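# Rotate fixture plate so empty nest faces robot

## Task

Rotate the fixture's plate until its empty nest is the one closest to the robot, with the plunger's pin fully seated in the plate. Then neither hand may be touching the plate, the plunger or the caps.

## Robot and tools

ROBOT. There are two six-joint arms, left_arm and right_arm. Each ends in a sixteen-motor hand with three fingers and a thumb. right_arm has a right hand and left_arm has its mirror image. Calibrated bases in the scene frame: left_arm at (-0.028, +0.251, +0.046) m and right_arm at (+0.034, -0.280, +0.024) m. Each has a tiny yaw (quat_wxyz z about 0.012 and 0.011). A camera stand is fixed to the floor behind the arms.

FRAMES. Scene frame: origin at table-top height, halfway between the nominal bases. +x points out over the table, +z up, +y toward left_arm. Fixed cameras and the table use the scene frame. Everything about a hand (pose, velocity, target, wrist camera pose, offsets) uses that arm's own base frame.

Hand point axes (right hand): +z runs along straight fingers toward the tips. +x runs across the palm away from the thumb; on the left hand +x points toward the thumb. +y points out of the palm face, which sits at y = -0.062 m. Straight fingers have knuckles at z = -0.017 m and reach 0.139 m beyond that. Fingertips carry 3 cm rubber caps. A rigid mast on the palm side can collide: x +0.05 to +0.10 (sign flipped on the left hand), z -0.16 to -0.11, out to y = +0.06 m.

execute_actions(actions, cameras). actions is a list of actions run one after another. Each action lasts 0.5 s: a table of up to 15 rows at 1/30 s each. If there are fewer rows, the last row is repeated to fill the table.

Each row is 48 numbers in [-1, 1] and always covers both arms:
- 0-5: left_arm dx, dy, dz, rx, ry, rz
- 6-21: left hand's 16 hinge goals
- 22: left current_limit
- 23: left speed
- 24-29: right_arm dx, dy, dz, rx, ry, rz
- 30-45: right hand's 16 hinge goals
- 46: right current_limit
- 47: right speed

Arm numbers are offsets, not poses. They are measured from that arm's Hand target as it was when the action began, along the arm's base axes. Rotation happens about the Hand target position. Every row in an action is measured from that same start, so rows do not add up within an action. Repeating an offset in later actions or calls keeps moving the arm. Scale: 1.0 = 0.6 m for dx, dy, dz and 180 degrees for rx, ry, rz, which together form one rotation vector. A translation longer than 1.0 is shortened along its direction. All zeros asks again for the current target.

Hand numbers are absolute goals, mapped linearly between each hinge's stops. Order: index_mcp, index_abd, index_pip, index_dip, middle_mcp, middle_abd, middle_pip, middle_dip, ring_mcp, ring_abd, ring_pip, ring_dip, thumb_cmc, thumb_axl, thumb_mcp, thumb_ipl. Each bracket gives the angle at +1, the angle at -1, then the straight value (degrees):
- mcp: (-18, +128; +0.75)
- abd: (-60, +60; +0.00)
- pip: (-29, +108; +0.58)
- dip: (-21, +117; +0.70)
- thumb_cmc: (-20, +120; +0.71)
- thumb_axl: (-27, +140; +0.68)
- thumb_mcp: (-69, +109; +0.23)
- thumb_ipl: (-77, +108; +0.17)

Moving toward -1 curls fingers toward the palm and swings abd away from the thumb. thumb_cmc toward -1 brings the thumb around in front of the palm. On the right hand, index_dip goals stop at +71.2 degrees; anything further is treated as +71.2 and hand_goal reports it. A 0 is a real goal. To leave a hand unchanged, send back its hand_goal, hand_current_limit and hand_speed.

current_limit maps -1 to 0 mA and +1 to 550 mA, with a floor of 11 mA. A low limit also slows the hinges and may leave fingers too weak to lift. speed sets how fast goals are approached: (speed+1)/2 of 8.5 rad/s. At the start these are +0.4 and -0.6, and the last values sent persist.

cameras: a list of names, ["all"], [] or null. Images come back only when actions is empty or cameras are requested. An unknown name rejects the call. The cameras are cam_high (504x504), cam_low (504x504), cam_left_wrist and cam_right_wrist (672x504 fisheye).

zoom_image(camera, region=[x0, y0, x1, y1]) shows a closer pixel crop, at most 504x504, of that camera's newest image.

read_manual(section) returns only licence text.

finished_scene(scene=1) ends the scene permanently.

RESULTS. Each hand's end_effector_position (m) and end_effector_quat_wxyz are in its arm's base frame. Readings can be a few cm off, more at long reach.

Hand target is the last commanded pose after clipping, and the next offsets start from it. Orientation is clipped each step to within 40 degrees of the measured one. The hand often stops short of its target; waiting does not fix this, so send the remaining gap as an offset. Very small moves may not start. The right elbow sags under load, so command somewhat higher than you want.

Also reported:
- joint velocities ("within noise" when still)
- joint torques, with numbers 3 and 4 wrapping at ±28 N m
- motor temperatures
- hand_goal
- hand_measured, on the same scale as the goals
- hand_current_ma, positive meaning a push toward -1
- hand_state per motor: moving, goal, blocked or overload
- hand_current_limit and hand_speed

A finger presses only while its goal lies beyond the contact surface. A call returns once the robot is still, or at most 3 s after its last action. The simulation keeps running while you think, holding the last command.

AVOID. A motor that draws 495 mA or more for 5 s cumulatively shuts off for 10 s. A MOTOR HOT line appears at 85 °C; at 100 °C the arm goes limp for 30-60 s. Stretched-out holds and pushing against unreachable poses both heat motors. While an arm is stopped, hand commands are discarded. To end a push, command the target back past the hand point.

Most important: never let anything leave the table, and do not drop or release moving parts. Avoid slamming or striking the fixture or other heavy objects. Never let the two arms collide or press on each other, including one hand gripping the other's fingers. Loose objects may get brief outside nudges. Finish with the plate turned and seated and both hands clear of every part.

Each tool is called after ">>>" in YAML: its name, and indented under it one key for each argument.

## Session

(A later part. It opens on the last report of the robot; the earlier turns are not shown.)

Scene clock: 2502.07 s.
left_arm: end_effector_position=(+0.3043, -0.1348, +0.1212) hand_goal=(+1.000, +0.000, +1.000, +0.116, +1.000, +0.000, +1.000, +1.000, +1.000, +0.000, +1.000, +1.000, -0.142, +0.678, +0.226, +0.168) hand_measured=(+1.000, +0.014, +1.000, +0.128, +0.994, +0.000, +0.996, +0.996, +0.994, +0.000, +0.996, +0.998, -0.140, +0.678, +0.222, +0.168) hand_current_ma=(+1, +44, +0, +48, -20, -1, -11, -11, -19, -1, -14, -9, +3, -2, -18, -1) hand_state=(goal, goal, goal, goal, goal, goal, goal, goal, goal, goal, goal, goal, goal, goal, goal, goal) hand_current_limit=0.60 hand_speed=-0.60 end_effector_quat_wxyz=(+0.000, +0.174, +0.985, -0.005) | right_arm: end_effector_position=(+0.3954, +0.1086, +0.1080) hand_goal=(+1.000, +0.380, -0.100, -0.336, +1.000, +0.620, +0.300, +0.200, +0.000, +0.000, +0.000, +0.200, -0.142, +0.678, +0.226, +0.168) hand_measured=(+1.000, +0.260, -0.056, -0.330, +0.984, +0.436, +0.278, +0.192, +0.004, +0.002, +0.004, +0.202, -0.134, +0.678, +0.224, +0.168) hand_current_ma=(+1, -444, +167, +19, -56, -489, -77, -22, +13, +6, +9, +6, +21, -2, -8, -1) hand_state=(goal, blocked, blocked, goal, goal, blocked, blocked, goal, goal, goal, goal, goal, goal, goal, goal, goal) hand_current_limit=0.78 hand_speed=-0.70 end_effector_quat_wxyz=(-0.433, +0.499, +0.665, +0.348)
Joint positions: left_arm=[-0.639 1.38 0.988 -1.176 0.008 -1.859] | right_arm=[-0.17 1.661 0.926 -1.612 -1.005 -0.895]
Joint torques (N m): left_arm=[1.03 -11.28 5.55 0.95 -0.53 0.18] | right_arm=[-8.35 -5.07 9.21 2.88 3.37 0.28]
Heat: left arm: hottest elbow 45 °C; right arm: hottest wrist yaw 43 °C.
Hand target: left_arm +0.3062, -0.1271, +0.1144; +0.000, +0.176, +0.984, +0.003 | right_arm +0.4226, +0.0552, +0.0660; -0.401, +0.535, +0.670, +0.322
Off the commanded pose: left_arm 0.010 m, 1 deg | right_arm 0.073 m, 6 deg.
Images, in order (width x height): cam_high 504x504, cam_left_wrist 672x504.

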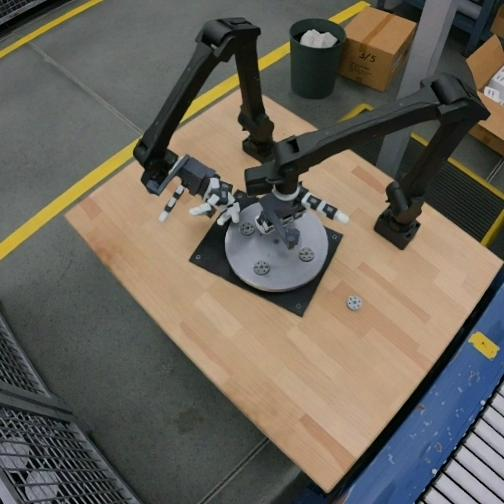

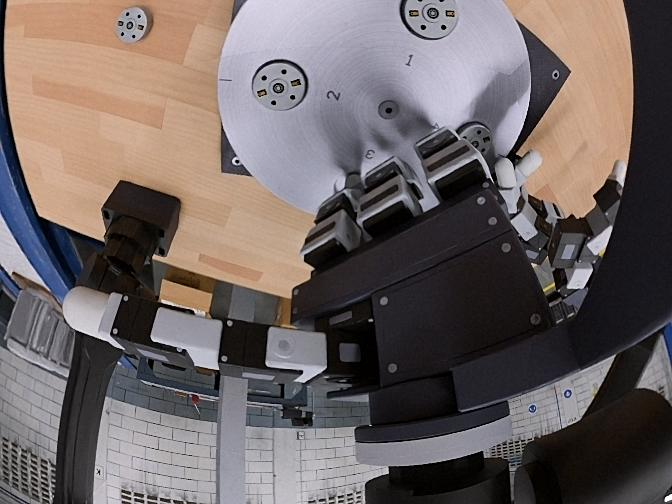

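>>> execute_actions:
  actions:
    - [[-0.002,0.008,0,0,0,0,1.0,0,1.0,0.116,1.0,0,1.0,1.0,1.0,0,1.0,1.0,-0.143,0.678,0.226,0.168,0.6,-0.6,0,0,0,0,0,0,1.0,0.38,-0.1,-0.336,1.0,0.62,0.3,0.2,0.0,0,0.0,0.2,-0.143,0.678,0.226,0.168,0.78,-0.7]]
  cameras: ["cam_high","cam_left_wrist"]

>>> zoom_image:
  camera: "cam_high"
  region: [311, 251, 331, 271]

>>> zoom_image:
  camera: "cam_high"
  region: [244, 271, 264, 291]

Scene clock: 2506.90 s.
left_arm: end_effector_position=(+0.3035, -0.1303, +0.1209) hand_goal=(+1.000, +0.000, +1.000, +0.116, +1.000, +0.000, +1.000, +1.000, +1.000, +0.000, +1.000, +1.000, -0.142, +0.678, +0.226, +0.168) hand_measured=(+1.000, +0.014, +1.000, +0.132, +0.994, +0.000, +0.996, +0.996, +0.994, +0.000, +0.996, +0.998, -0.140, +0.678, +0.222, +0.168) hand_current_ma=(+1, +49, +0, +60, -20, -1, -11, -11, -19, -1, -14, -9, +3, -2, -18, -1) hand_state=(goal, goal, goal, goal, goal, goal, goal, goal, goal, goal, goal, goal, goal, goal, goal, goal) hand_current_limit=0.60 hand_speed=-0.60 end_effector_quat_wxyz=(+0.001, +0.175, +0.985, -0.006) | right_arm: end_effector_position=(+0.3954, +0.1086, +0.1080) hand_goal=(+1.000, +0.380, -0.100, -0.336, +1.000, +0.620, +0.300, +0.200, +0.000, +0.000, +0.000, +0.200, -0.142, +0.678, +0.226, +0.168) hand_measured=(+1.000, +0.260, -0.056, -0.330, +0.984, +0.436, +0.278, +0.192, +0.004, +0.002, +0.004, +0.202, -0.134, +0.678, +0.224, +0.168) hand_current_ma=(+1, -444, +167, +19, -56, -489, -77, -22, +13, +6, +9, +6, +21, -2, -8, -1) hand_state=(goal, blocked, blocked, goal, goal, blocked, blocked, goal, goal, goal, goal, goal, goal, goal, goal, goal) hand_current_limit=0.78 hand_speed=-0.70 end_effector_quat_wxyz=(-0.433, +0.499, +0.665, +0.348)
Joint positions: left_arm=[-0.629 1.369 0.978 -1.172 0.01 -1.849] | right_arm=[-0.17 1.661 0.926 -1.612 -1.005 -0.895]
Joint torques (N m): left_arm=[0.32 -11.4 5.63 0.72 -0.61 0.2] | right_arm=[-8.41 -5.01 9.2 2.88 3.37 0.29]
Heat: left arm: hottest elbow 45 °C; right arm: hottest wrist yaw 45 °C.
Hand target: left_arm +0.3050, -0.1222, +0.1144; +0.000, +0.176, +0.984, +0.003 | right_arm +0.4226, +0.0552, +0.0660; -0.401, +0.535, +0.670, +0.322
Off the commanded pose: left_arm 0.010 m, 1 deg | right_arm 0.073 m, 6 deg.
Images, in order (width x height): cam_high 504x504, cam_left_wrist 672x504.

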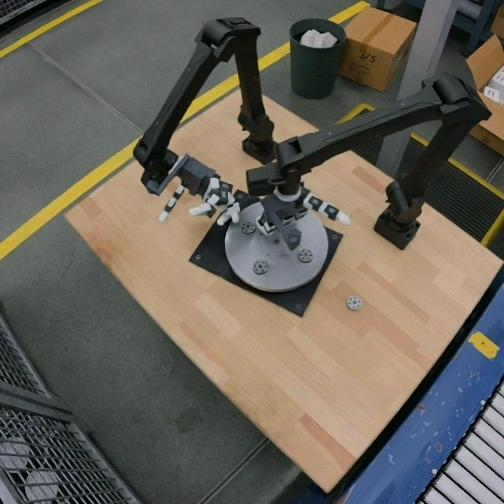

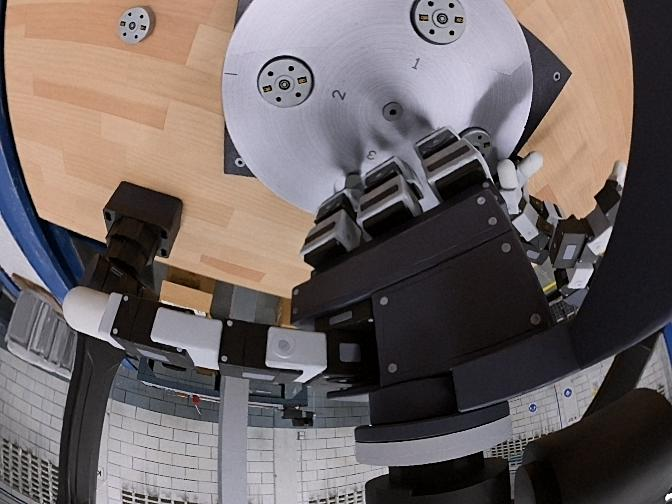

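Scaled by 25.200 from the camera's 504x504 image, which has a finer 720x720 frame.

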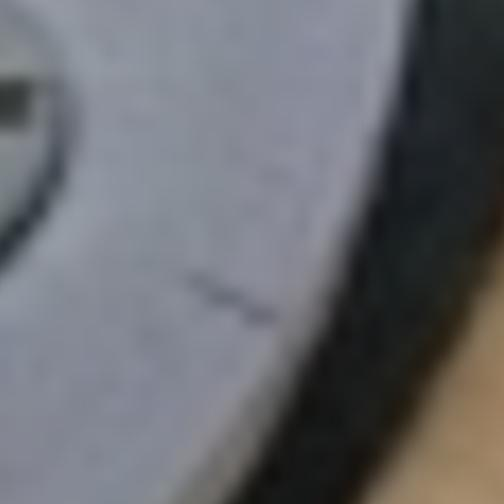

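Scaled by 25.200 from the camera's 504x504 image, which has a finer 720x720 frame.

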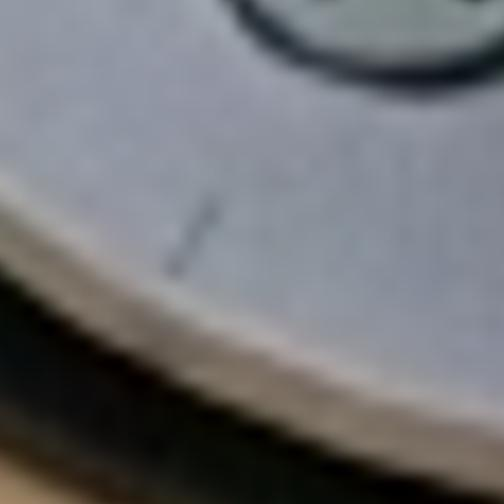

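>>> execute_actions:
  actions:
    - [[0.002,-0.008,0,0,0,0,1.0,0,1.0,0.116,1.0,0,1.0,1.0,1.0,0,1.0,1.0,-0.143,0.678,0.226,0.168,0.6,-0.6,0,0,0,0,0,0,1.0,0.38,-0.1,-0.336,1.0,0.62,0.3,0.2,0.0,0,0.0,0.2,-0.143,0.678,0.226,0.168,0.78,-0.7]]
  cameras: ["cam_high"]

>>> zoom_image:
  camera: "cam_high"
  region: [311, 251, 331, 271]

>>> zoom_image:
  camera: "cam_high"
  region: [244, 271, 264, 291]

Scene clock: 2512.30 s.
left_arm: end_effector_position=(+0.3036, -0.1303, +0.1209) hand_goal=(+1.000, +0.000, +1.000, +0.116, +1.000, +0.000, +1.000, +1.000, +1.000, +0.000, +1.000, +1.000, -0.142, +0.678, +0.226, +0.168) hand_measured=(+1.000, +0.014, +1.000, +0.132, +0.994, +0.000, +0.996, +0.996, +0.994, +0.000, +0.996, +0.998, -0.140, +0.678, +0.222, +0.168) hand_current_ma=(+1, +49, +0, +60, -20, -1, -11, -11, -19, -1, -14, -9, +3, -2, -18, -1) hand_state=(goal, goal, goal, goal, goal, goal, goal, goal, goal, goal, goal, goal, goal, goal, goal, goal) hand_current_limit=0.60 hand_speed=-0.60 end_effector_quat_wxyz=(+0.001, +0.175, +0.985, -0.006) | right_arm: end_effector_position=(+0.3954, +0.1086, +0.1080) hand_goal=(+1.000, +0.380, -0.100, -0.336, +1.000, +0.620, +0.300, +0.200, +0.000, +0.000, +0.000, +0.200, -0.142, +0.678, +0.226, +0.168) hand_measured=(+1.000, +0.260, -0.056, -0.330, +0.984, +0.436, +0.278, +0.192, +0.004, +0.002, +0.004, +0.202, -0.134, +0.678, +0.224, +0.168) hand_current_ma=(+1, -444, +167, +19, -56, -489, -77, -22, +13, +6, +9, +6, +21, -2, -8, -1) hand_state=(goal, blocked, blocked, goal, goal, blocked, blocked, goal, goal, goal, goal, goal, goal, goal, goal, goal) hand_current_limit=0.78 hand_speed=-0.70 end_effector_quat_wxyz=(-0.433, +0.499, +0.665, +0.348)
Joint positions: left_arm=[-0.629 1.369 0.978 -1.172 0.01 -1.848] | right_arm=[-0.17 1.661 0.926 -1.612 -1.005 -0.895]
Joint torques (N m): left_arm=[0.15 -10.34 6.31 0.77 -0.58 0.07] | right_arm=[-8.35 -5.01 9.21 2.88 3.37 0.28]
Heat: left arm: hottest elbow 45 °C; right arm: hottest wrist yaw 46 °C.
Hand target: left_arm +0.3062, -0.1270, +0.1144; +0.000, +0.176, +0.984, +0.003 | right_arm +0.4226, +0.0552, +0.0660; -0.401, +0.535, +0.670, +0.322
Off the commanded pose: left_arm 0.008 m, 1 deg | right_arm 0.073 m, 6 deg.
Images, in order (width x height): cam_high 504x504.

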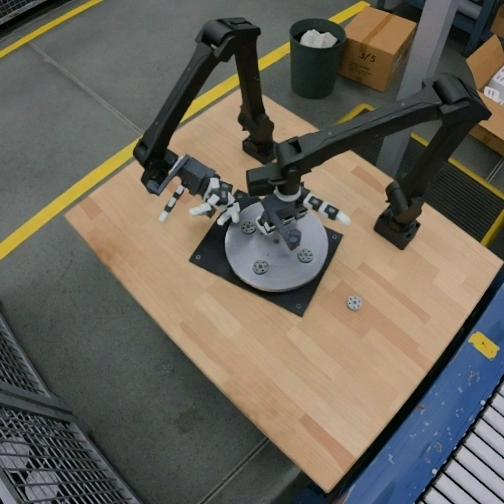

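Scaled by 25.200 from the camera's 504x504 image, which has a finer 720x720 frame.

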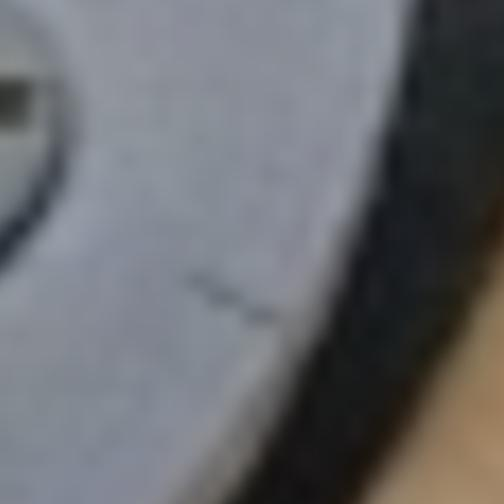

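Scaled by 25.200 from the camera's 504x504 image, which has a finer 720x720 frame.

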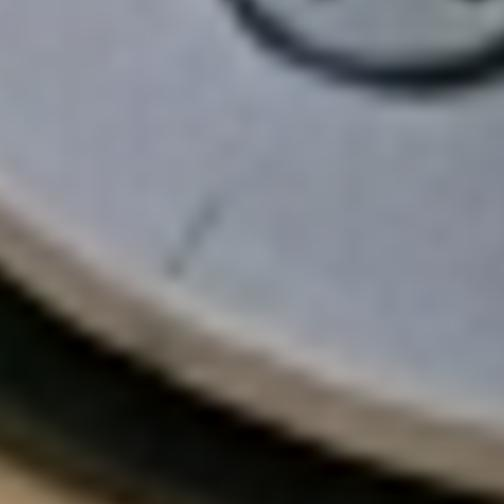

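>>> execute_actions:
  actions:
    - [[0.003,-0.012,0,0,0,0,1.0,0,1.0,0.116,1.0,0,1.0,1.0,1.0,0,1.0,1.0,-0.143,0.678,0.226,0.168,0.6,-0.6,0,0,0,0,0,0,1.0,0.38,-0.1,-0.336,1.0,0.62,0.3,0.2,0.0,0,0.0,0.2,-0.143,0.678,0.226,0.168,0.78,-0.7]]
  cameras: ["cam_high"]

>>> zoom_image:
  camera: "cam_high"
  region: [311, 251, 331, 271]

Scene clock: 2515.17 s.
left_arm: end_effector_position=(+0.3035, -0.1306, +0.1209) hand_goal=(+1.000, +0.000, +1.000, +0.116, +1.000, +0.000, +1.000, +1.000, +1.000, +0.000, +1.000, +1.000, -0.142, +0.678, +0.226, +0.168) hand_measured=(+1.000, +0.014, +1.000, +0.132, +0.994, +0.000, +0.996, +0.996, +0.994, +0.000, +0.996, +0.998, -0.140, +0.678, +0.222, +0.168) hand_current_ma=(+1, +49, +0, +60, -20, -1, -11, -11, -19, -1, -14, -9, +3, -2, -18, -1) hand_state=(goal, goal, goal, goal, goal, goal, goal, goal, goal, goal, goal, goal, goal, goal, goal, goal) hand_current_limit=0.60 hand_speed=-0.60 end_effector_quat_wxyz=(+0.001, +0.176, +0.984, -0.005) | right_arm: end_effector_position=(+0.3954, +0.1086, +0.1080) hand_goal=(+1.000, +0.380, -0.100, -0.336, +1.000, +0.620, +0.300, +0.200, +0.000, +0.000, +0.000, +0.200, -0.142, +0.678, +0.226, +0.168) hand_measured=(+1.000, +0.260, -0.056, -0.330, +0.984, +0.436, +0.278, +0.192, +0.004, +0.002, +0.004, +0.202, -0.134, +0.678, +0.224, +0.168) hand_current_ma=(+1, -444, +167, +19, -56, -489, -77, -22, +13, +6, +9, +6, +21, -2, -8, -1) hand_state=(goal, blocked, blocked, goal, goal, blocked, blocked, goal, goal, goal, goal, goal, goal, goal, goal, goal) hand_current_limit=0.78 hand_speed=-0.70 end_effector_quat_wxyz=(-0.433, +0.499, +0.665, +0.348)
Joint positions: left_arm=[-0.631 1.369 0.978 -1.172 0.009 -1.848] | right_arm=[-0.17 1.661 0.926 -1.612 -1.005 -0.895]
Joint torques (N m): left_arm=[-1.03 -9 7.35 0.77 -0.56 -0.01] | right_arm=[-8.35 -5.13 9.21 2.88 3.37 0.28]
Heat: left arm: hottest elbow 45 °C; right arm: hottest wrist yaw 46 °C.
Hand target: left_arm +0.3080, -0.1342, +0.1144; +0.000, +0.176, +0.984, +0.003 | right_arm +0.4226, +0.0552, +0.0660; -0.401, +0.535, +0.670, +0.322
Off the commanded pose: left_arm 0.009 m, 1 deg | right_arm 0.073 m, 6 deg.
Images, in order (width x height): cam_high 504x504.

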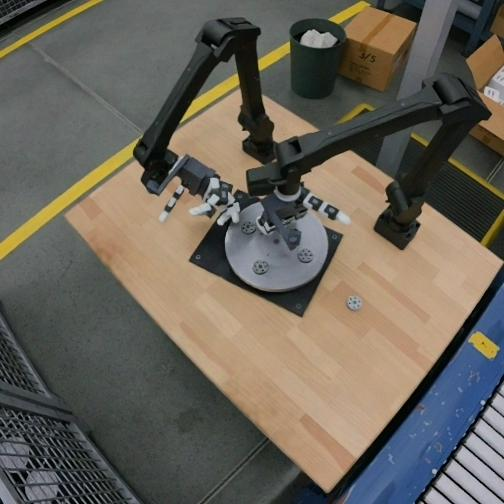

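Scaled by 25.200 from the camera's 504x504 image, which has a finer 720x720 frame.

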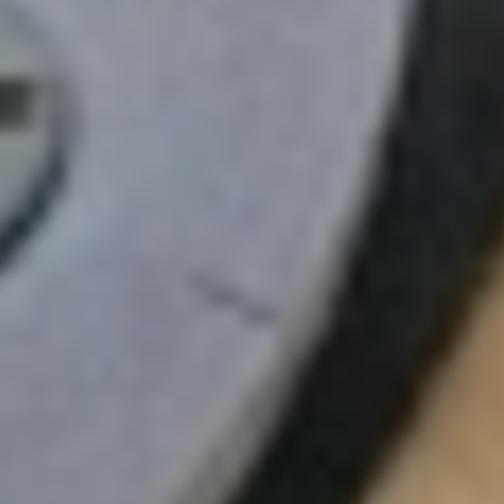

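>>> execute_actions:
  actions:
    - [[0.001,-0.007,0,0,0,0,1.0,0,1.0,0.116,1.0,0,1.0,1.0,1.0,0,1.0,1.0,-0.143,0.678,0.226,0.168,0.6,-0.6,0,0,0,0,0,0,1.0,0.38,-0.1,-0.336,1.0,0.62,0.3,0.2,0.0,0,0.0,0.2,-0.143,0.678,0.226,0.168,0.78,-0.7]]
  cameras: ["cam_high"]

>>> zoom_image:
  camera: "cam_high"
  region: [311, 251, 331, 271]

Scene clock: 2518.57 s.
left_arm: end_effector_position=(+0.3031, -0.1319, +0.1212) hand_goal=(+1.000, +0.000, +1.000, +0.116, +1.000, +0.000, +1.000, +1.000, +1.000, +0.000, +1.000, +1.000, -0.142, +0.678, +0.226, +0.168) hand_measured=(+1.000, +0.014, +1.000, +0.128, +0.994, +0.000, +0.996, +0.996, +0.994, +0.000, +0.996, +0.998, -0.140, +0.678, +0.222, +0.168) hand_current_ma=(+1, +49, +0, +48, -20, -1, -11, -11, -19, -1, -14, -9, +3, -2, -18, -1) hand_state=(goal, goal, goal, goal, goal, goal, goal, goal, goal, goal, goal, goal, goal, goal, goal, goal) hand_current_limit=0.60 hand_speed=-0.60 end_effector_quat_wxyz=(+0.002, +0.179, +0.984, -0.004) | right_arm: end_effector_position=(+0.3954, +0.1086, +0.1080) hand_goal=(+1.000, +0.380, -0.100, -0.336, +1.000, +0.620, +0.300, +0.200, +0.000, +0.000, +0.000, +0.200, -0.142, +0.678, +0.226, +0.168) hand_measured=(+1.000, +0.260, -0.056, -0.330, +0.984, +0.436, +0.278, +0.192, +0.004, +0.002, +0.004, +0.202, -0.134, +0.678, +0.224, +0.168) hand_current_ma=(+1, -444, +167, +19, -56, -489, -77, -22, +13, +6, +9, +6, +21, -2, -8, -1) hand_state=(goal, blocked, blocked, goal, goal, blocked, blocked, goal, goal, goal, goal, goal, goal, goal, goal, goal) hand_current_limit=0.78 hand_speed=-0.70 end_effector_quat_wxyz=(-0.433, +0.499, +0.665, +0.348)
Joint positions: left_arm=[-0.637 1.369 0.978 -1.172 0.006 -1.848] | right_arm=[-0.17 1.661 0.926 -1.612 -1.005 -0.895]
Joint torques (N m): left_arm=[-1.44 -7.88 7.83 0.72 -0.41 -0.09] | right_arm=[-8.41 -5.07 9.21 2.88 3.37 0.29]
Motor temperatures (°C): left_arm=[24 29 45 26 30 25] | right_arm=[28 31 40 29 47 28]
Heat: left arm: hottest elbow 45 °C; right arm: hottest wrist yaw 47 °C.
Hand target: left_arm +0.3086, -0.1385, +0.1144; +0.000, +0.176, +0.984, +0.003 | right_arm +0.4226, +0.0552, +0.0660; -0.401, +0.535, +0.670, +0.322
Off the commanded pose: left_arm 0.011 m, 1 deg | right_arm 0.073 m, 6 deg.
Images, in order (width x height): cam_high 504x504.

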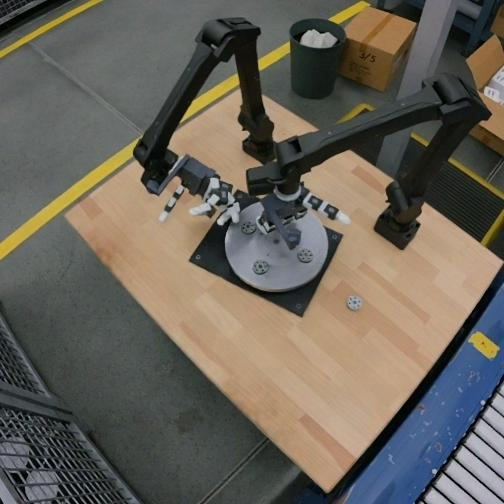

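Scaled by 25.200 from the camera's 504x504 image, which has a finer 720x720 frame.

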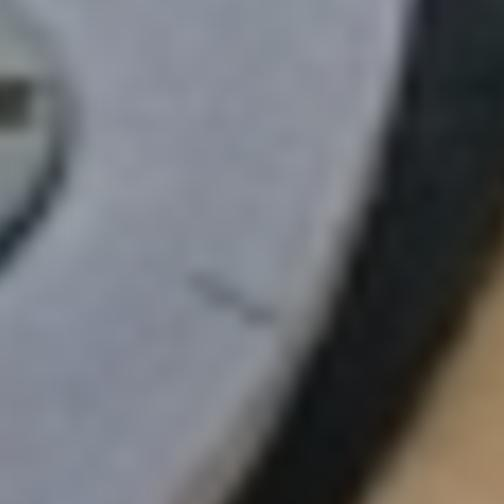

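>>> execute_actions:
  actions:
    - [[0.001,-0.006,-0.003,0,0,0,1.0,0,1.0,0.116,1.0,0,1.0,1.0,1.0,0,1.0,1.0,-0.143,0.678,0.226,0.168,0.6,-0.6,0,0,0,0,0,0,1.0,0.38,-0.1,-0.336,1.0,0.62,0.3,0.2,0.0,0,0.0,0.2,-0.143,0.678,0.226,0.168,0.78,-0.7]]
  cameras: ["cam_high"]

>>> zoom_image:
  camera: "cam_high"
  region: [311, 251, 331, 271]

Scene clock: 2525.00 s.
left_arm: end_effector_position=(+0.3031, -0.1342, +0.1216) hand_goal=(+1.000, +0.000, +1.000, +0.116, +1.000, +0.000, +1.000, +1.000, +1.000, +0.000, +1.000, +1.000, -0.142, +0.678, +0.226, +0.168) hand_measured=(+1.000, +0.014, +1.000, +0.120, +0.994, +0.000, +0.996, +0.996, +0.994, +0.000, +0.996, +0.998, -0.140, +0.678, +0.222, +0.168) hand_current_ma=(+1, +48, +0, +11, -20, -1, -11, -11, -19, -1, -14, -9, +3, -2, -18, -1) hand_state=(goal, goal, goal, goal, goal, goal, goal, goal, goal, goal, goal, goal, goal, goal, goal, goal) hand_current_limit=0.60 hand_speed=-0.60 end_effector_quat_wxyz=(+0.003, +0.179, +0.984, -0.003) | right_arm: end_effector_position=(+0.3954, +0.1086, +0.1080) hand_goal=(+1.000, +0.380, -0.100, -0.336, +1.000, +0.620, +0.300, +0.200, +0.000, +0.000, +0.000, +0.200, -0.142, +0.678, +0.226, +0.168) hand_measured=(+1.000, +0.260, -0.056, -0.330, +0.984, +0.436, +0.278, +0.192, +0.004, +0.002, +0.004, +0.202, -0.134, +0.678, +0.224, +0.168) hand_current_ma=(+1, -444, +167, +19, -56, -489, -77, -22, +13, +6, +9, +6, +21, -2, -8, -1) hand_state=(goal, blocked, blocked, goal, goal, blocked, blocked, goal, goal, goal, goal, goal, goal, goal, goal, goal) hand_current_limit=0.78 hand_speed=-0.70 end_effector_quat_wxyz=(-0.433, +0.499, +0.665, +0.348)
Joint positions: left_arm=[-0.643 1.372 0.981 -1.172 0.003 -1.854] | right_arm=[-0.17 1.661 0.926 -1.612 -1.005 -0.895]
Joint torques (N m): left_arm=[-1.38 -7.94 7.91 0.96 -0.31 -0.15] | right_arm=[-8.35 -5.07 9.2 2.88 3.37 0.28]
Heat: left arm: hottest elbow 45 °C; right arm: hottest wrist yaw 48 °C.
Hand target: left_arm +0.3093, -0.1421, +0.1127; +0.000, +0.176, +0.984, +0.003 | right_arm +0.4226, +0.0552, +0.0660; -0.401, +0.535, +0.670, +0.322
Off the commanded pose: left_arm 0.014 m, 1 deg | right_arm 0.073 m, 6 deg.
Images, in order (width x height): cam_high 504x504.

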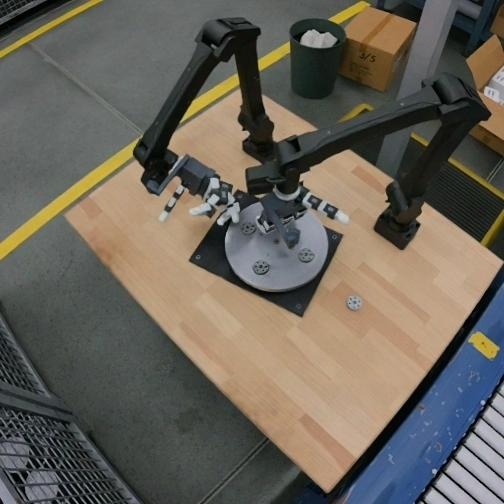

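Scaled by 25.200 from the camera's 504x504 image, which has a finer 720x720 frame.

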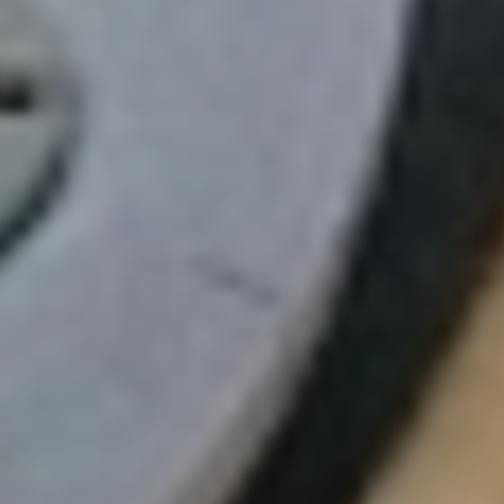

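>>> execute_actions:
  actions:
    - [[0.001,-0.004,0,0,0,0,1.0,0,1.0,0.116,1.0,0,1.0,1.0,1.0,0,1.0,1.0,-0.143,0.678,0.226,0.168,0.6,-0.6,0,0,0,0,0,0,1.0,0.38,-0.1,-0.336,1.0,0.62,0.3,0.2,0.0,0,0.0,0.2,-0.143,0.678,0.226,0.168,0.78,-0.7]]
  cameras: ["cam_high"]

>>> zoom_image:
  camera: "cam_high"
  region: [311, 251, 331, 271]

>>> zoom_image:
  camera: "cam_high"
  region: [244, 271, 264, 291]

Scene clock: 2528.63 s.
left_arm: end_effector_position=(+0.3036, -0.1367, +0.1216) hand_goal=(+1.000, +0.000, +1.000, +0.116, +1.000, +0.000, +1.000, +1.000, +1.000, +0.000, +1.000, +1.000, -0.142, +0.678, +0.226, +0.168) hand_measured=(+1.000, +0.014, +1.000, +0.118, +0.994, +0.000, +0.996, +0.996, +0.994, +0.000, +0.996, +0.998, -0.140, +0.678, +0.222, +0.168) hand_current_ma=(+1, +47, +0, +7, -20, -1, -11, -11, -19, -1, -14, -9, +3, -2, -18, -1) hand_state=(goal, goal, goal, goal, goal, goal, goal, goal, goal, goal, goal, goal, goal, goal, goal, goal) hand_current_limit=0.60 hand_speed=-0.60 end_effector_quat_wxyz=(+0.003, +0.179, +0.984, -0.003) | right_arm: end_effector_position=(+0.3954, +0.1086, +0.1080) hand_goal=(+1.000, +0.380, -0.100, -0.336, +1.000, +0.620, +0.300, +0.200, +0.000, +0.000, +0.000, +0.200, -0.142, +0.678, +0.226, +0.168) hand_measured=(+1.000, +0.260, -0.056, -0.330, +0.984, +0.436, +0.278, +0.192, +0.004, +0.002, +0.004, +0.202, -0.134, +0.678, +0.224, +0.168) hand_current_ma=(+1, -444, +167, +19, -56, -489, -77, -22, +13, +6, +9, +6, +21, -2, -8, -1) hand_state=(goal, blocked, blocked, goal, goal, blocked, blocked, goal, goal, goal, goal, goal, goal, goal, goal, goal) hand_current_limit=0.78 hand_speed=-0.70 end_effector_quat_wxyz=(-0.433, +0.499, +0.665, +0.348)
Joint positions: left_arm=[-0.647 1.377 0.986 -1.172 0.003 -1.859] | right_arm=[-0.17 1.661 0.926 -1.612 -1.005 -0.895]
Joint torques (N m): left_arm=[-1.32 -7.88 7.84 0.94 -0.3 -0.11] | right_arm=[-8.35 -5.07 9.21 2.88 3.37 0.28]
Heat: left arm: hottest elbow 45 °C; right arm: hottest wrist yaw 49 °C.
Hand target: left_arm +0.3099, -0.1444, +0.1125; +0.000, +0.176, +0.984, +0.003 | right_arm +0.4226, +0.0552, +0.0660; -0.401, +0.535, +0.670, +0.322
Off the commanded pose: left_arm 0.013 m, 1 deg | right_arm 0.073 m, 6 deg.
Images, in order (width x height): cam_high 504x504.

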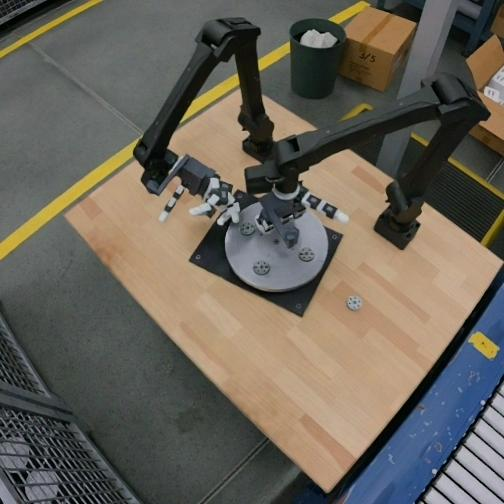

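Scaled by 25.200 from the camera's 504x504 image, which has a finer 720x720 frame.

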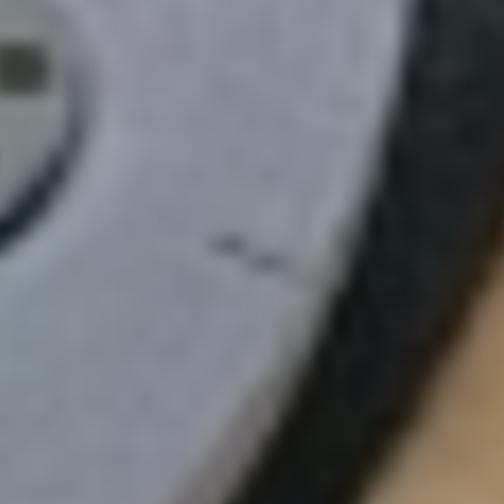

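Scaled by 25.200 from the camera's 504x504 image, which has a finer 720x720 frame.

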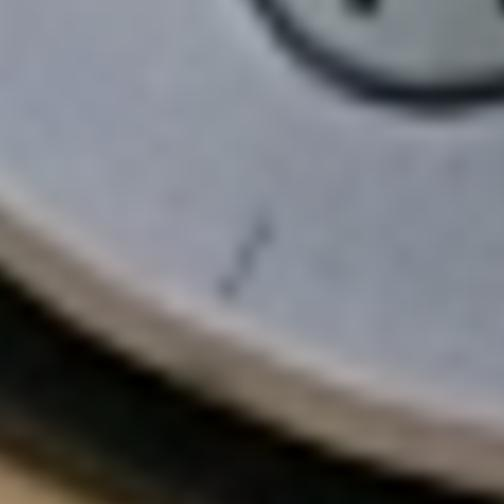

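>>> execute_actions:
  actions:
    - [[-0.003,0.018,0,0,0,0,1.0,0,1.0,0.116,1.0,0,1.0,1.0,1.0,0,1.0,1.0,-0.143,0.678,0.226,0.168,0.6,-0.6,0,0,0,0,0,0,1.0,0.38,-0.1,-0.336,1.0,0.62,0.3,0.2,0.0,0,0.0,0.2,-0.143,0.678,0.226,0.168,0.78,-0.7]]
  cameras: ["cam_high"]

>>> zoom_image:
  camera: "cam_high"
  region: [311, 251, 331, 271]

Scene clock: 2533.73 s.
left_arm: end_effector_position=(+0.3039, -0.1361, +0.1216) hand_goal=(+1.000, +0.000, +1.000, +0.116, +1.000, +0.000, +1.000, +1.000, +1.000, +0.000, +1.000, +1.000, -0.142, +0.678, +0.226, +0.168) hand_measured=(+1.000, +0.014, +1.000, +0.118, +0.994, +0.000, +0.996, +0.996, +0.994, +0.000, +0.996, +0.998, -0.140, +0.678, +0.222, +0.168) hand_current_ma=(+1, +47, +0, +7, -20, -1, -11, -11, -19, -1, -14, -9, +3, -2, -18, -1) hand_state=(goal, goal, goal, goal, goal, goal, goal, goal, goal, goal, goal, goal, goal, goal, goal, goal) hand_current_limit=0.60 hand_speed=-0.60 end_effector_quat_wxyz=(+0.003, +0.178, +0.984, -0.003) | right_arm: end_effector_position=(+0.3954, +0.1086, +0.1080) hand_goal=(+1.000, +0.380, -0.100, -0.336, +1.000, +0.620, +0.300, +0.200, +0.000, +0.000, +0.000, +0.200, -0.142, +0.678, +0.226, +0.168) hand_measured=(+1.000, +0.260, -0.056, -0.330, +0.984, +0.436, +0.278, +0.192, +0.004, +0.002, +0.004, +0.202, -0.134, +0.678, +0.224, +0.168) hand_current_ma=(+1, -444, +167, +19, -56, -489, -77, -22, +13, +6, +9, +6, +21, -2, -8, -1) hand_state=(goal, blocked, blocked, goal, goal, blocked, blocked, goal, goal, goal, goal, goal, goal, goal, goal, goal) hand_current_limit=0.78 hand_speed=-0.70 end_effector_quat_wxyz=(-0.433, +0.499, +0.665, +0.348)
Joint positions: left_arm=[-0.645 1.377 0.986 -1.172 0.003 -1.859] | right_arm=[-0.17 1.661 0.926 -1.612 -1.005 -0.895]
Joint torques (N m): left_arm=[0.5 -9.29 6.64 0.99 -0.32 0.08] | right_arm=[-8.41 -5.07 9.2 2.88 3.37 0.28]
Heat: left arm: hottest elbow 46 °C; right arm: hottest wrist yaw 50 °C.
Hand target: left_arm +0.3081, -0.1336, +0.1125; +0.000, +0.176, +0.984, +0.003 | right_arm +0.4226, +0.0552, +0.0660; -0.401, +0.535, +0.670, +0.322
Off the commanded pose: left_arm 0.010 m, 1 deg | right_arm 0.073 m, 6 deg.
Images, in order (width x height): cam_high 504x504.

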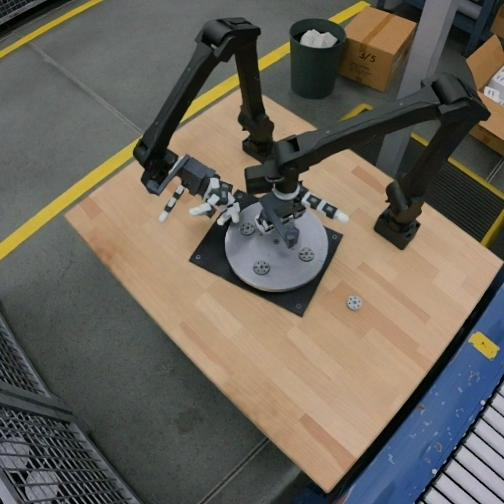

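Scaled by 25.200 from the camera's 504x504 image, which has a finer 720x720 frame.

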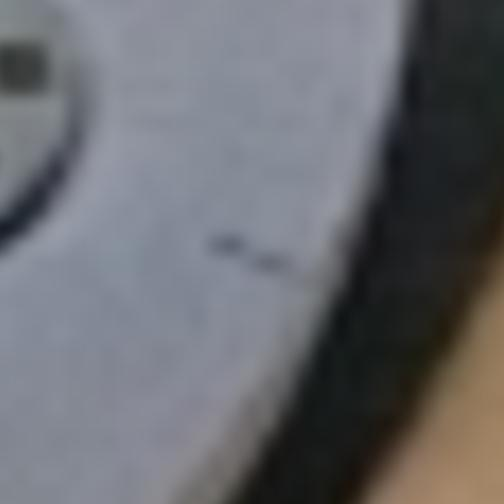

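>>> execute_actions:
  actions:
    - [[-0.001,0.006,0,0,0,0,1.0,0,1.0,0.116,1.0,0,1.0,1.0,1.0,0,1.0,1.0,-0.143,0.678,0.226,0.168,0.6,-0.6,0,0,0,0,0,0,1.0,0.38,-0.1,-0.336,1.0,0.62,0.3,0.2,0.0,0,0.0,0.2,-0.143,0.678,0.226,0.168,0.78,-0.7]]
  cameras: ["cam_high"]

>>> zoom_image:
  camera: "cam_high"
  region: [311, 251, 331, 271]

>>> zoom_image:
  camera: "cam_high"
  region: [244, 271, 264, 291]

Scene clock: 2537.77 s.
left_arm: end_effector_position=(+0.3041, -0.1354, +0.1214) hand_goal=(+1.000, +0.000, +1.000, +0.116, +1.000, +0.000, +1.000, +1.000, +1.000, +0.000, +1.000, +1.000, -0.142, +0.678, +0.226, +0.168) hand_measured=(+1.000, +0.014, +1.000, +0.122, +0.994, +0.000, +0.996, +0.996, +0.994, +0.000, +0.996, +0.998, -0.140, +0.678, +0.222, +0.168) hand_current_ma=(+1, +47, +0, +22, -20, -1, -11, -11, -19, -1, -14, -9, +3, -2, -18, -1) hand_state=(goal, goal, goal, goal, goal, goal, goal, goal, goal, goal, goal, goal, goal, goal, goal, goal) hand_current_limit=0.60 hand_speed=-0.60 end_effector_quat_wxyz=(+0.002, +0.176, +0.984, -0.004) | right_arm: end_effector_position=(+0.3954, +0.1086, +0.1080) hand_goal=(+1.000, +0.380, -0.100, -0.336, +1.000, +0.620, +0.300, +0.200, +0.000, +0.000, +0.000, +0.200, -0.142, +0.678, +0.226, +0.168) hand_measured=(+1.000, +0.260, -0.056, -0.330, +0.984, +0.436, +0.278, +0.192, +0.004, +0.002, +0.004, +0.202, -0.134, +0.678, +0.224, +0.168) hand_current_ma=(+1, -444, +167, +19, -56, -489, -77, -22, +13, +6, +9, +6, +21, -2, -8, -1) hand_state=(goal, blocked, blocked, goal, goal, blocked, blocked, goal, goal, goal, goal, goal, goal, goal, goal, goal) hand_current_limit=0.78 hand_speed=-0.70 end_effector_quat_wxyz=(-0.433, +0.499, +0.665, +0.348)
Joint positions: left_arm=[-0.642 1.377 0.986 -1.172 0.005 -1.859] | right_arm=[-0.17 1.661 0.926 -1.612 -1.005 -0.895]
Joint torques (N m): left_arm=[0.56 -10.52 6.09 0.87 -0.4 0.12] | right_arm=[-8.35 -5.07 9.21 2.88 3.37 0.29]
Heat: left arm: hottest elbow 46 °C; right arm: hottest wrist yaw 50 °C.
Hand target: left_arm +0.3075, -0.1300, +0.1126; +0.000, +0.176, +0.984, +0.003 | right_arm +0.4226, +0.0552, +0.0660; -0.401, +0.535, +0.670, +0.322
Off the commanded pose: left_arm 0.011 m, 1 deg | right_arm 0.073 m, 6 deg.
Images, in order (width x height): cam_high 504x504.

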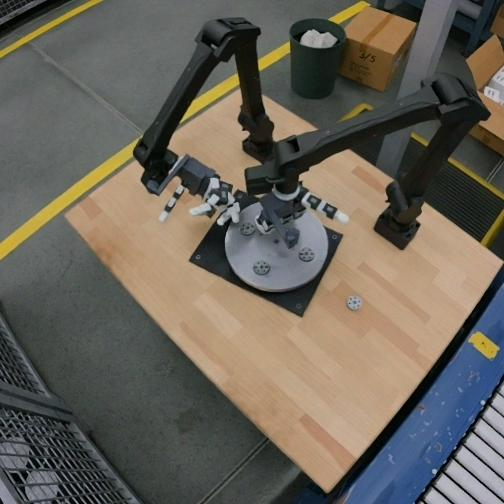

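Scaled by 25.200 from the camera's 504x504 image, which has a finer 720x720 frame.

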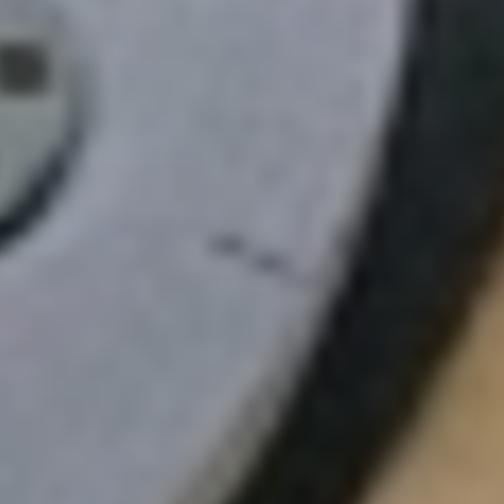

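Scaled by 25.200 from the camera's 504x504 image, which has a finer 720x720 frame.

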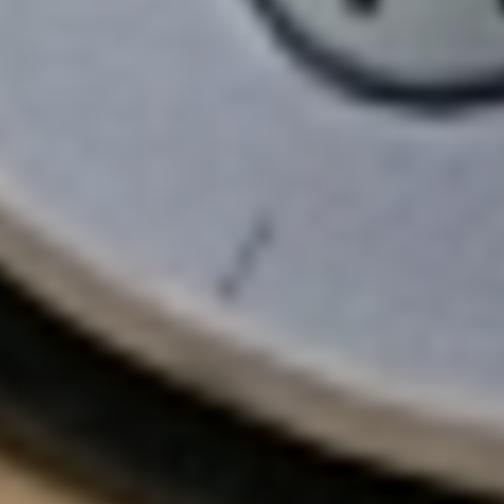

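>>> execute_actions:
  actions:
    - [[-0.001,0.004,0,0,0,0,1.0,0,1.0,0.116,1.0,0,1.0,1.0,1.0,0,1.0,1.0,-0.143,0.678,0.226,0.168,0.6,-0.6,0,0,0,0,0,0,1.0,0.38,-0.1,-0.336,1.0,0.62,0.3,0.2,0.0,0,0.0,0.2,-0.143,0.678,0.226,0.168,0.78,-0.7]]
  cameras: ["cam_high"]

>>> zoom_image:
  camera: "cam_high"
  region: [311, 251, 331, 271]

>>> zoom_image:
  camera: "cam_high"
  region: [244, 271, 264, 291]

Scene clock: 2542.47 s.
left_arm: end_effector_position=(+0.3043, -0.1349, +0.1212) hand_goal=(+1.000, +0.000, +1.000, +0.116, +1.000, +0.000, +1.000, +1.000, +1.000, +0.000, +1.000, +1.000, -0.142, +0.678, +0.226, +0.168) hand_measured=(+1.000, +0.014, +1.000, +0.126, +0.994, +0.000, +0.996, +0.996, +0.994, +0.000, +0.996, +0.998, -0.140, +0.678, +0.222, +0.168) hand_current_ma=(+1, +48, +0, +33, -20, -1, -11, -11, -19, -1, -14, -9, +3, -2, -18, -1) hand_state=(goal, goal, goal, goal, goal, goal, goal, goal, goal, goal, goal, goal, goal, goal, goal, goal) hand_current_limit=0.60 hand_speed=-0.60 end_effector_quat_wxyz=(+0.002, +0.176, +0.984, -0.005) | right_arm: end_effector_position=(+0.3954, +0.1086, +0.1080) hand_goal=(+1.000, +0.380, -0.100, -0.336, +1.000, +0.620, +0.300, +0.200, +0.000, +0.000, +0.000, +0.200, -0.142, +0.678, +0.226, +0.168) hand_measured=(+1.000, +0.260, -0.056, -0.330, +0.984, +0.436, +0.278, +0.192, +0.004, +0.002, +0.004, +0.202, -0.134, +0.678, +0.224, +0.168) hand_current_ma=(+1, -444, +167, +19, -56, -489, -77, -22, +13, +6, +9, +6, +21, -2, -8, -1) hand_state=(goal, blocked, blocked, goal, goal, blocked, blocked, goal, goal, goal, goal, goal, goal, goal, goal, goal) hand_current_limit=0.78 hand_speed=-0.70 end_effector_quat_wxyz=(-0.433, +0.499, +0.665, +0.348)
Joint positions: left_arm=[-0.64 1.377 0.986 -1.172 0.007 -1.858] | right_arm=[-0.17 1.661 0.926 -1.612 -1.005 -0.895]
Joint torques (N m): left_arm=[0.67 -10.64 5.86 0.96 -0.48 0.2] | right_arm=[-8.35 -5.07 9.21 2.89 3.37 0.29]
Heat: left arm: hottest elbow 46 °C; right arm: hottest wrist yaw 51 °C.
Hand target: left_arm +0.3068, -0.1277, +0.1126; +0.000, +0.176, +0.984, +0.003 | right_arm +0.4226, +0.0552, +0.0660; -0.401, +0.535, +0.670, +0.322
Off the commanded pose: left_arm 0.012 m, 1 deg | right_arm 0.073 m, 6 deg.
Images, in order (width x height): cam_high 504x504.

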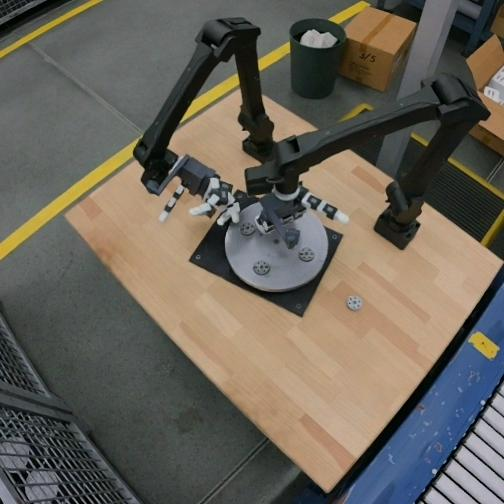

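Scaled by 25.200 from the camera's 504x504 image, which has a finer 720x720 frame.

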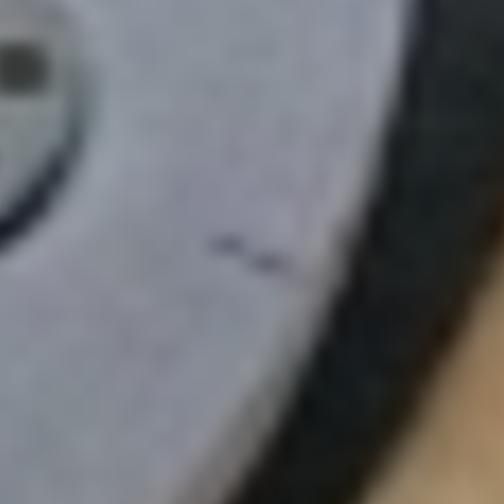

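Scaled by 25.200 from the camera's 504x504 image, which has a finer 720x720 frame.

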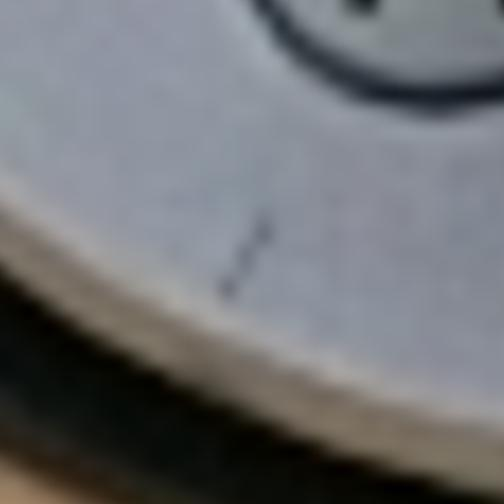

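>>> execute_actions:
  actions:
    - [[-0.001,0.004,0,0,0,0,1.0,0,1.0,0.116,1.0,0,1.0,1.0,1.0,0,1.0,1.0,-0.143,0.678,0.226,0.168,0.6,-0.6,0,0,0,0,0,0,1.0,0.38,-0.1,-0.336,1.0,0.62,0.3,0.2,0.0,0,0.0,0.2,-0.143,0.678,0.226,0.168,0.78,-0.7]]
  cameras: ["cam_high"]

>>> zoom_image:
  camera: "cam_high"
  region: [311, 251, 331, 271]

>>> zoom_image:
  camera: "cam_high"
  region: [244, 271, 264, 291]

Scene clock: 2546.00 s.
left_arm: end_effector_position=(+0.3043, -0.1338, +0.1208) hand_goal=(+1.000, +0.000, +1.000, +0.116, +1.000, +0.000, +1.000, +1.000, +1.000, +0.000, +1.000, +1.000, -0.142, +0.678, +0.226, +0.168) hand_measured=(+1.000, +0.014, +1.000, +0.130, +0.994, +0.000, +0.996, +0.996, +0.994, +0.000, +0.996, +0.998, -0.140, +0.678, +0.222, +0.168) hand_current_ma=(+1, +48, +1, +49, -20, -1, -11, -11, -19, -1, -14, -9, +3, -2, -18, -1) hand_state=(goal, goal, goal, goal, goal, goal, goal, goal, goal, goal, goal, goal, goal, goal, goal, goal) hand_current_limit=0.60 hand_speed=-0.60 end_effector_quat_wxyz=(+0.001, +0.175, +0.985, -0.006) | right_arm: end_effector_position=(+0.3954, +0.1086, +0.1080) hand_goal=(+1.000, +0.380, -0.100, -0.336, +1.000, +0.620, +0.300, +0.200, +0.000, +0.000, +0.000, +0.200, -0.142, +0.678, +0.226, +0.168) hand_measured=(+1.000, +0.260, -0.056, -0.330, +0.984, +0.436, +0.278, +0.192, +0.004, +0.002, +0.004, +0.202, -0.134, +0.678, +0.224, +0.168) hand_current_ma=(+1, -444, +167, +19, -56, -489, -77, -22, +13, +6, +9, +6, +21, -2, -8, -1) hand_state=(goal, blocked, blocked, goal, goal, blocked, blocked, goal, goal, goal, goal, goal, goal, goal, goal, goal) hand_current_limit=0.78 hand_speed=-0.70 end_effector_quat_wxyz=(-0.433, +0.499, +0.665, +0.348)
Joint positions: left_arm=[-0.636 1.376 0.984 -1.172 0.01 -1.855] | right_arm=[-0.17 1.661 0.926 -1.612 -1.005 -0.895]
Joint torques (N m): left_arm=[0.56 -10.93 5.45 0.83 -0.6 0.2] | right_arm=[-8.35 -5.07 9.21 2.88 3.37 0.28]
Heat: left arm: hottest elbow 46 °C; right arm: hottest wrist yaw 51 °C.
Hand target: left_arm +0.3062, -0.1252, +0.1126; +0.000, +0.176, +0.984, +0.002 | right_arm +0.4226, +0.0552, +0.0660; -0.401, +0.535, +0.670, +0.322
Off the commanded pose: left_arm 0.012 m, 1 deg | right_arm 0.073 m, 6 deg.
Images, in order (width x height): cam_high 504x504.

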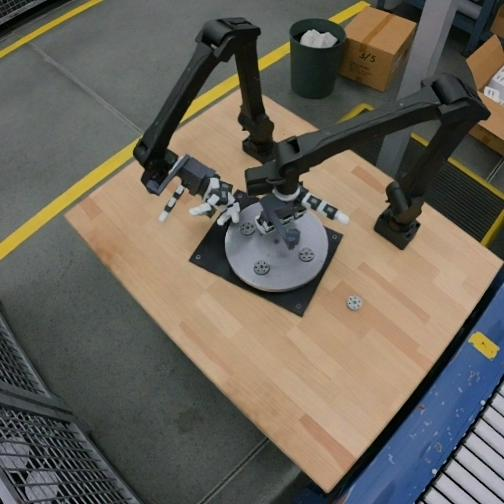

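Scaled by 25.200 from the camera's 504x504 image, which has a finer 720x720 frame.

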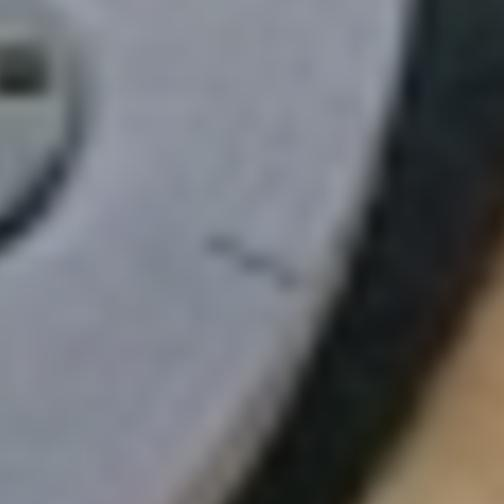

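Scaled by 25.200 from the camera's 504x504 image, which has a finer 720x720 frame.

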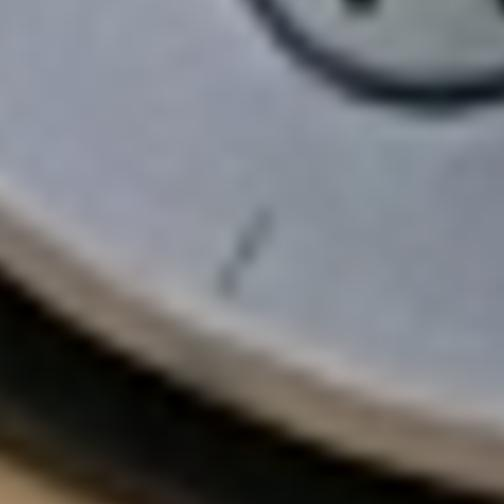

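>>> execute_actions:
  actions:
    - [[0,0.002,0,0,0,0,1.0,0,1.0,0.116,1.0,0,1.0,1.0,1.0,0,1.0,1.0,-0.143,0.678,0.226,0.168,0.6,-0.6,0,0,0,0,0,0,1.0,0.38,-0.1,-0.336,1.0,0.62,0.3,0.2,0.0,0,0.0,0.2,-0.143,0.678,0.226,0.168,0.78,-0.7]]
  cameras: ["cam_high"]

>>> zoom_image:
  camera: "cam_high"
  region: [311, 251, 331, 271]

>>> zoom_image:
  camera: "cam_high"
  region: [244, 271, 264, 291]

Scene clock: 2549.93 s.
left_arm: end_effector_position=(+0.3041, -0.1326, +0.1206) hand_goal=(+1.000, +0.000, +1.000, +0.116, +1.000, +0.000, +1.000, +1.000, +1.000, +0.000, +1.000, +1.000, -0.142, +0.678, +0.226, +0.168) hand_measured=(+1.000, +0.014, +1.000, +0.130, +0.994, +0.000, +0.996, +0.996, +0.994, +0.000, +0.996, +0.998, -0.140, +0.678, +0.222, +0.168) hand_current_ma=(+1, +48, +1, +53, -20, -1, -11, -11, -19, -1, -14, -9, +3, -2, -18, -1) hand_state=(goal, goal, goal, goal, goal, goal, goal, goal, goal, goal, goal, goal, goal, goal, goal, goal) hand_current_limit=0.60 hand_speed=-0.60 end_effector_quat_wxyz=(+0.000, +0.175, +0.985, -0.006) | right_arm: end_effector_position=(+0.3954, +0.1086, +0.1080) hand_goal=(+1.000, +0.380, -0.100, -0.336, +1.000, +0.620, +0.300, +0.200, +0.000, +0.000, +0.000, +0.200, -0.142, +0.678, +0.226, +0.168) hand_measured=(+1.000, +0.260, -0.056, -0.330, +0.984, +0.436, +0.278, +0.192, +0.004, +0.002, +0.004, +0.202, -0.134, +0.678, +0.224, +0.168) hand_current_ma=(+1, -444, +167, +19, -56, -489, -77, -22, +13, +6, +9, +6, +21, -2, -8, -1) hand_state=(goal, blocked, blocked, goal, goal, blocked, blocked, goal, goal, goal, goal, goal, goal, goal, goal, goal) hand_current_limit=0.78 hand_speed=-0.70 end_effector_quat_wxyz=(-0.433, +0.499, +0.665, +0.348)
Joint positions: left_arm=[-0.633 1.374 0.982 -1.172 0.011 -1.852] | right_arm=[-0.17 1.661 0.926 -1.612 -1.005 -0.895]
Joint torques (N m): left_arm=[1.03 -10.64 5.46 0.87 -0.6 0.17] | right_arm=[-8.35 -5.07 9.21 2.88 3.37 0.28]
Motor temperatures (°C): left_arm=[24 29 46 26 30 25] | right_arm=[28 31 41 29 52 28]
Heat: left arm: hottest elbow 46 °C; right arm: hottest wrist yaw 52 °C.
Hand target: left_arm +0.3062, -0.1241, +0.1125; +0.000, +0.176, +0.984, +0.002 | right_arm +0.4226, +0.0552, +0.0660; -0.401, +0.535, +0.670, +0.322
Off the commanded pose: left_arm 0.012 m, 1 deg | right_arm 0.073 m, 6 deg.
Images, in order (width x height): cam_high 504x504.

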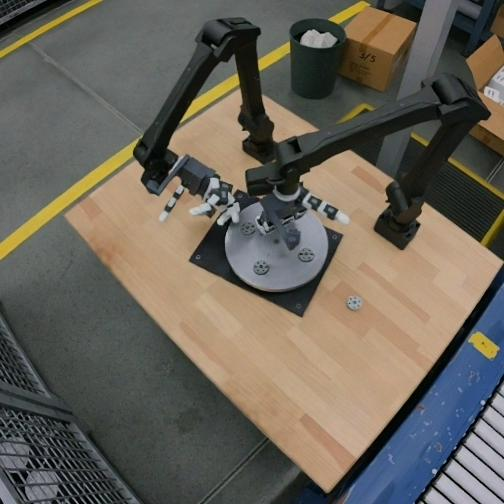

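Scaled by 25.200 from the camera's 504x504 image, which has a finer 720x720 frame.

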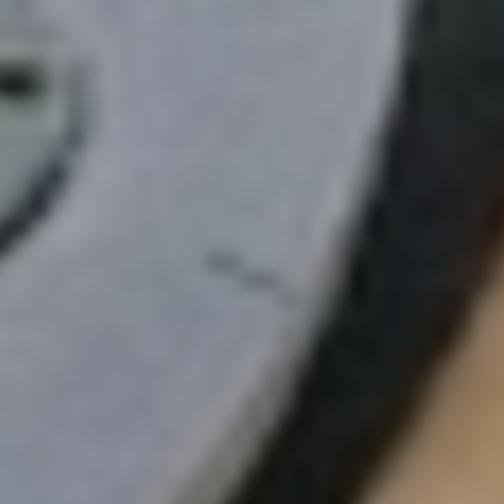

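Scaled by 25.200 from the camera's 504x504 image, which has a finer 720x720 frame.

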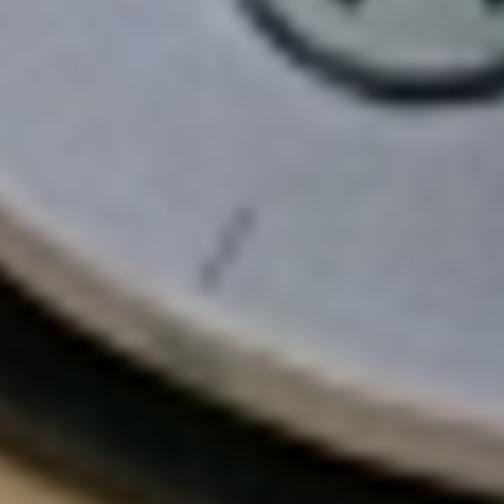

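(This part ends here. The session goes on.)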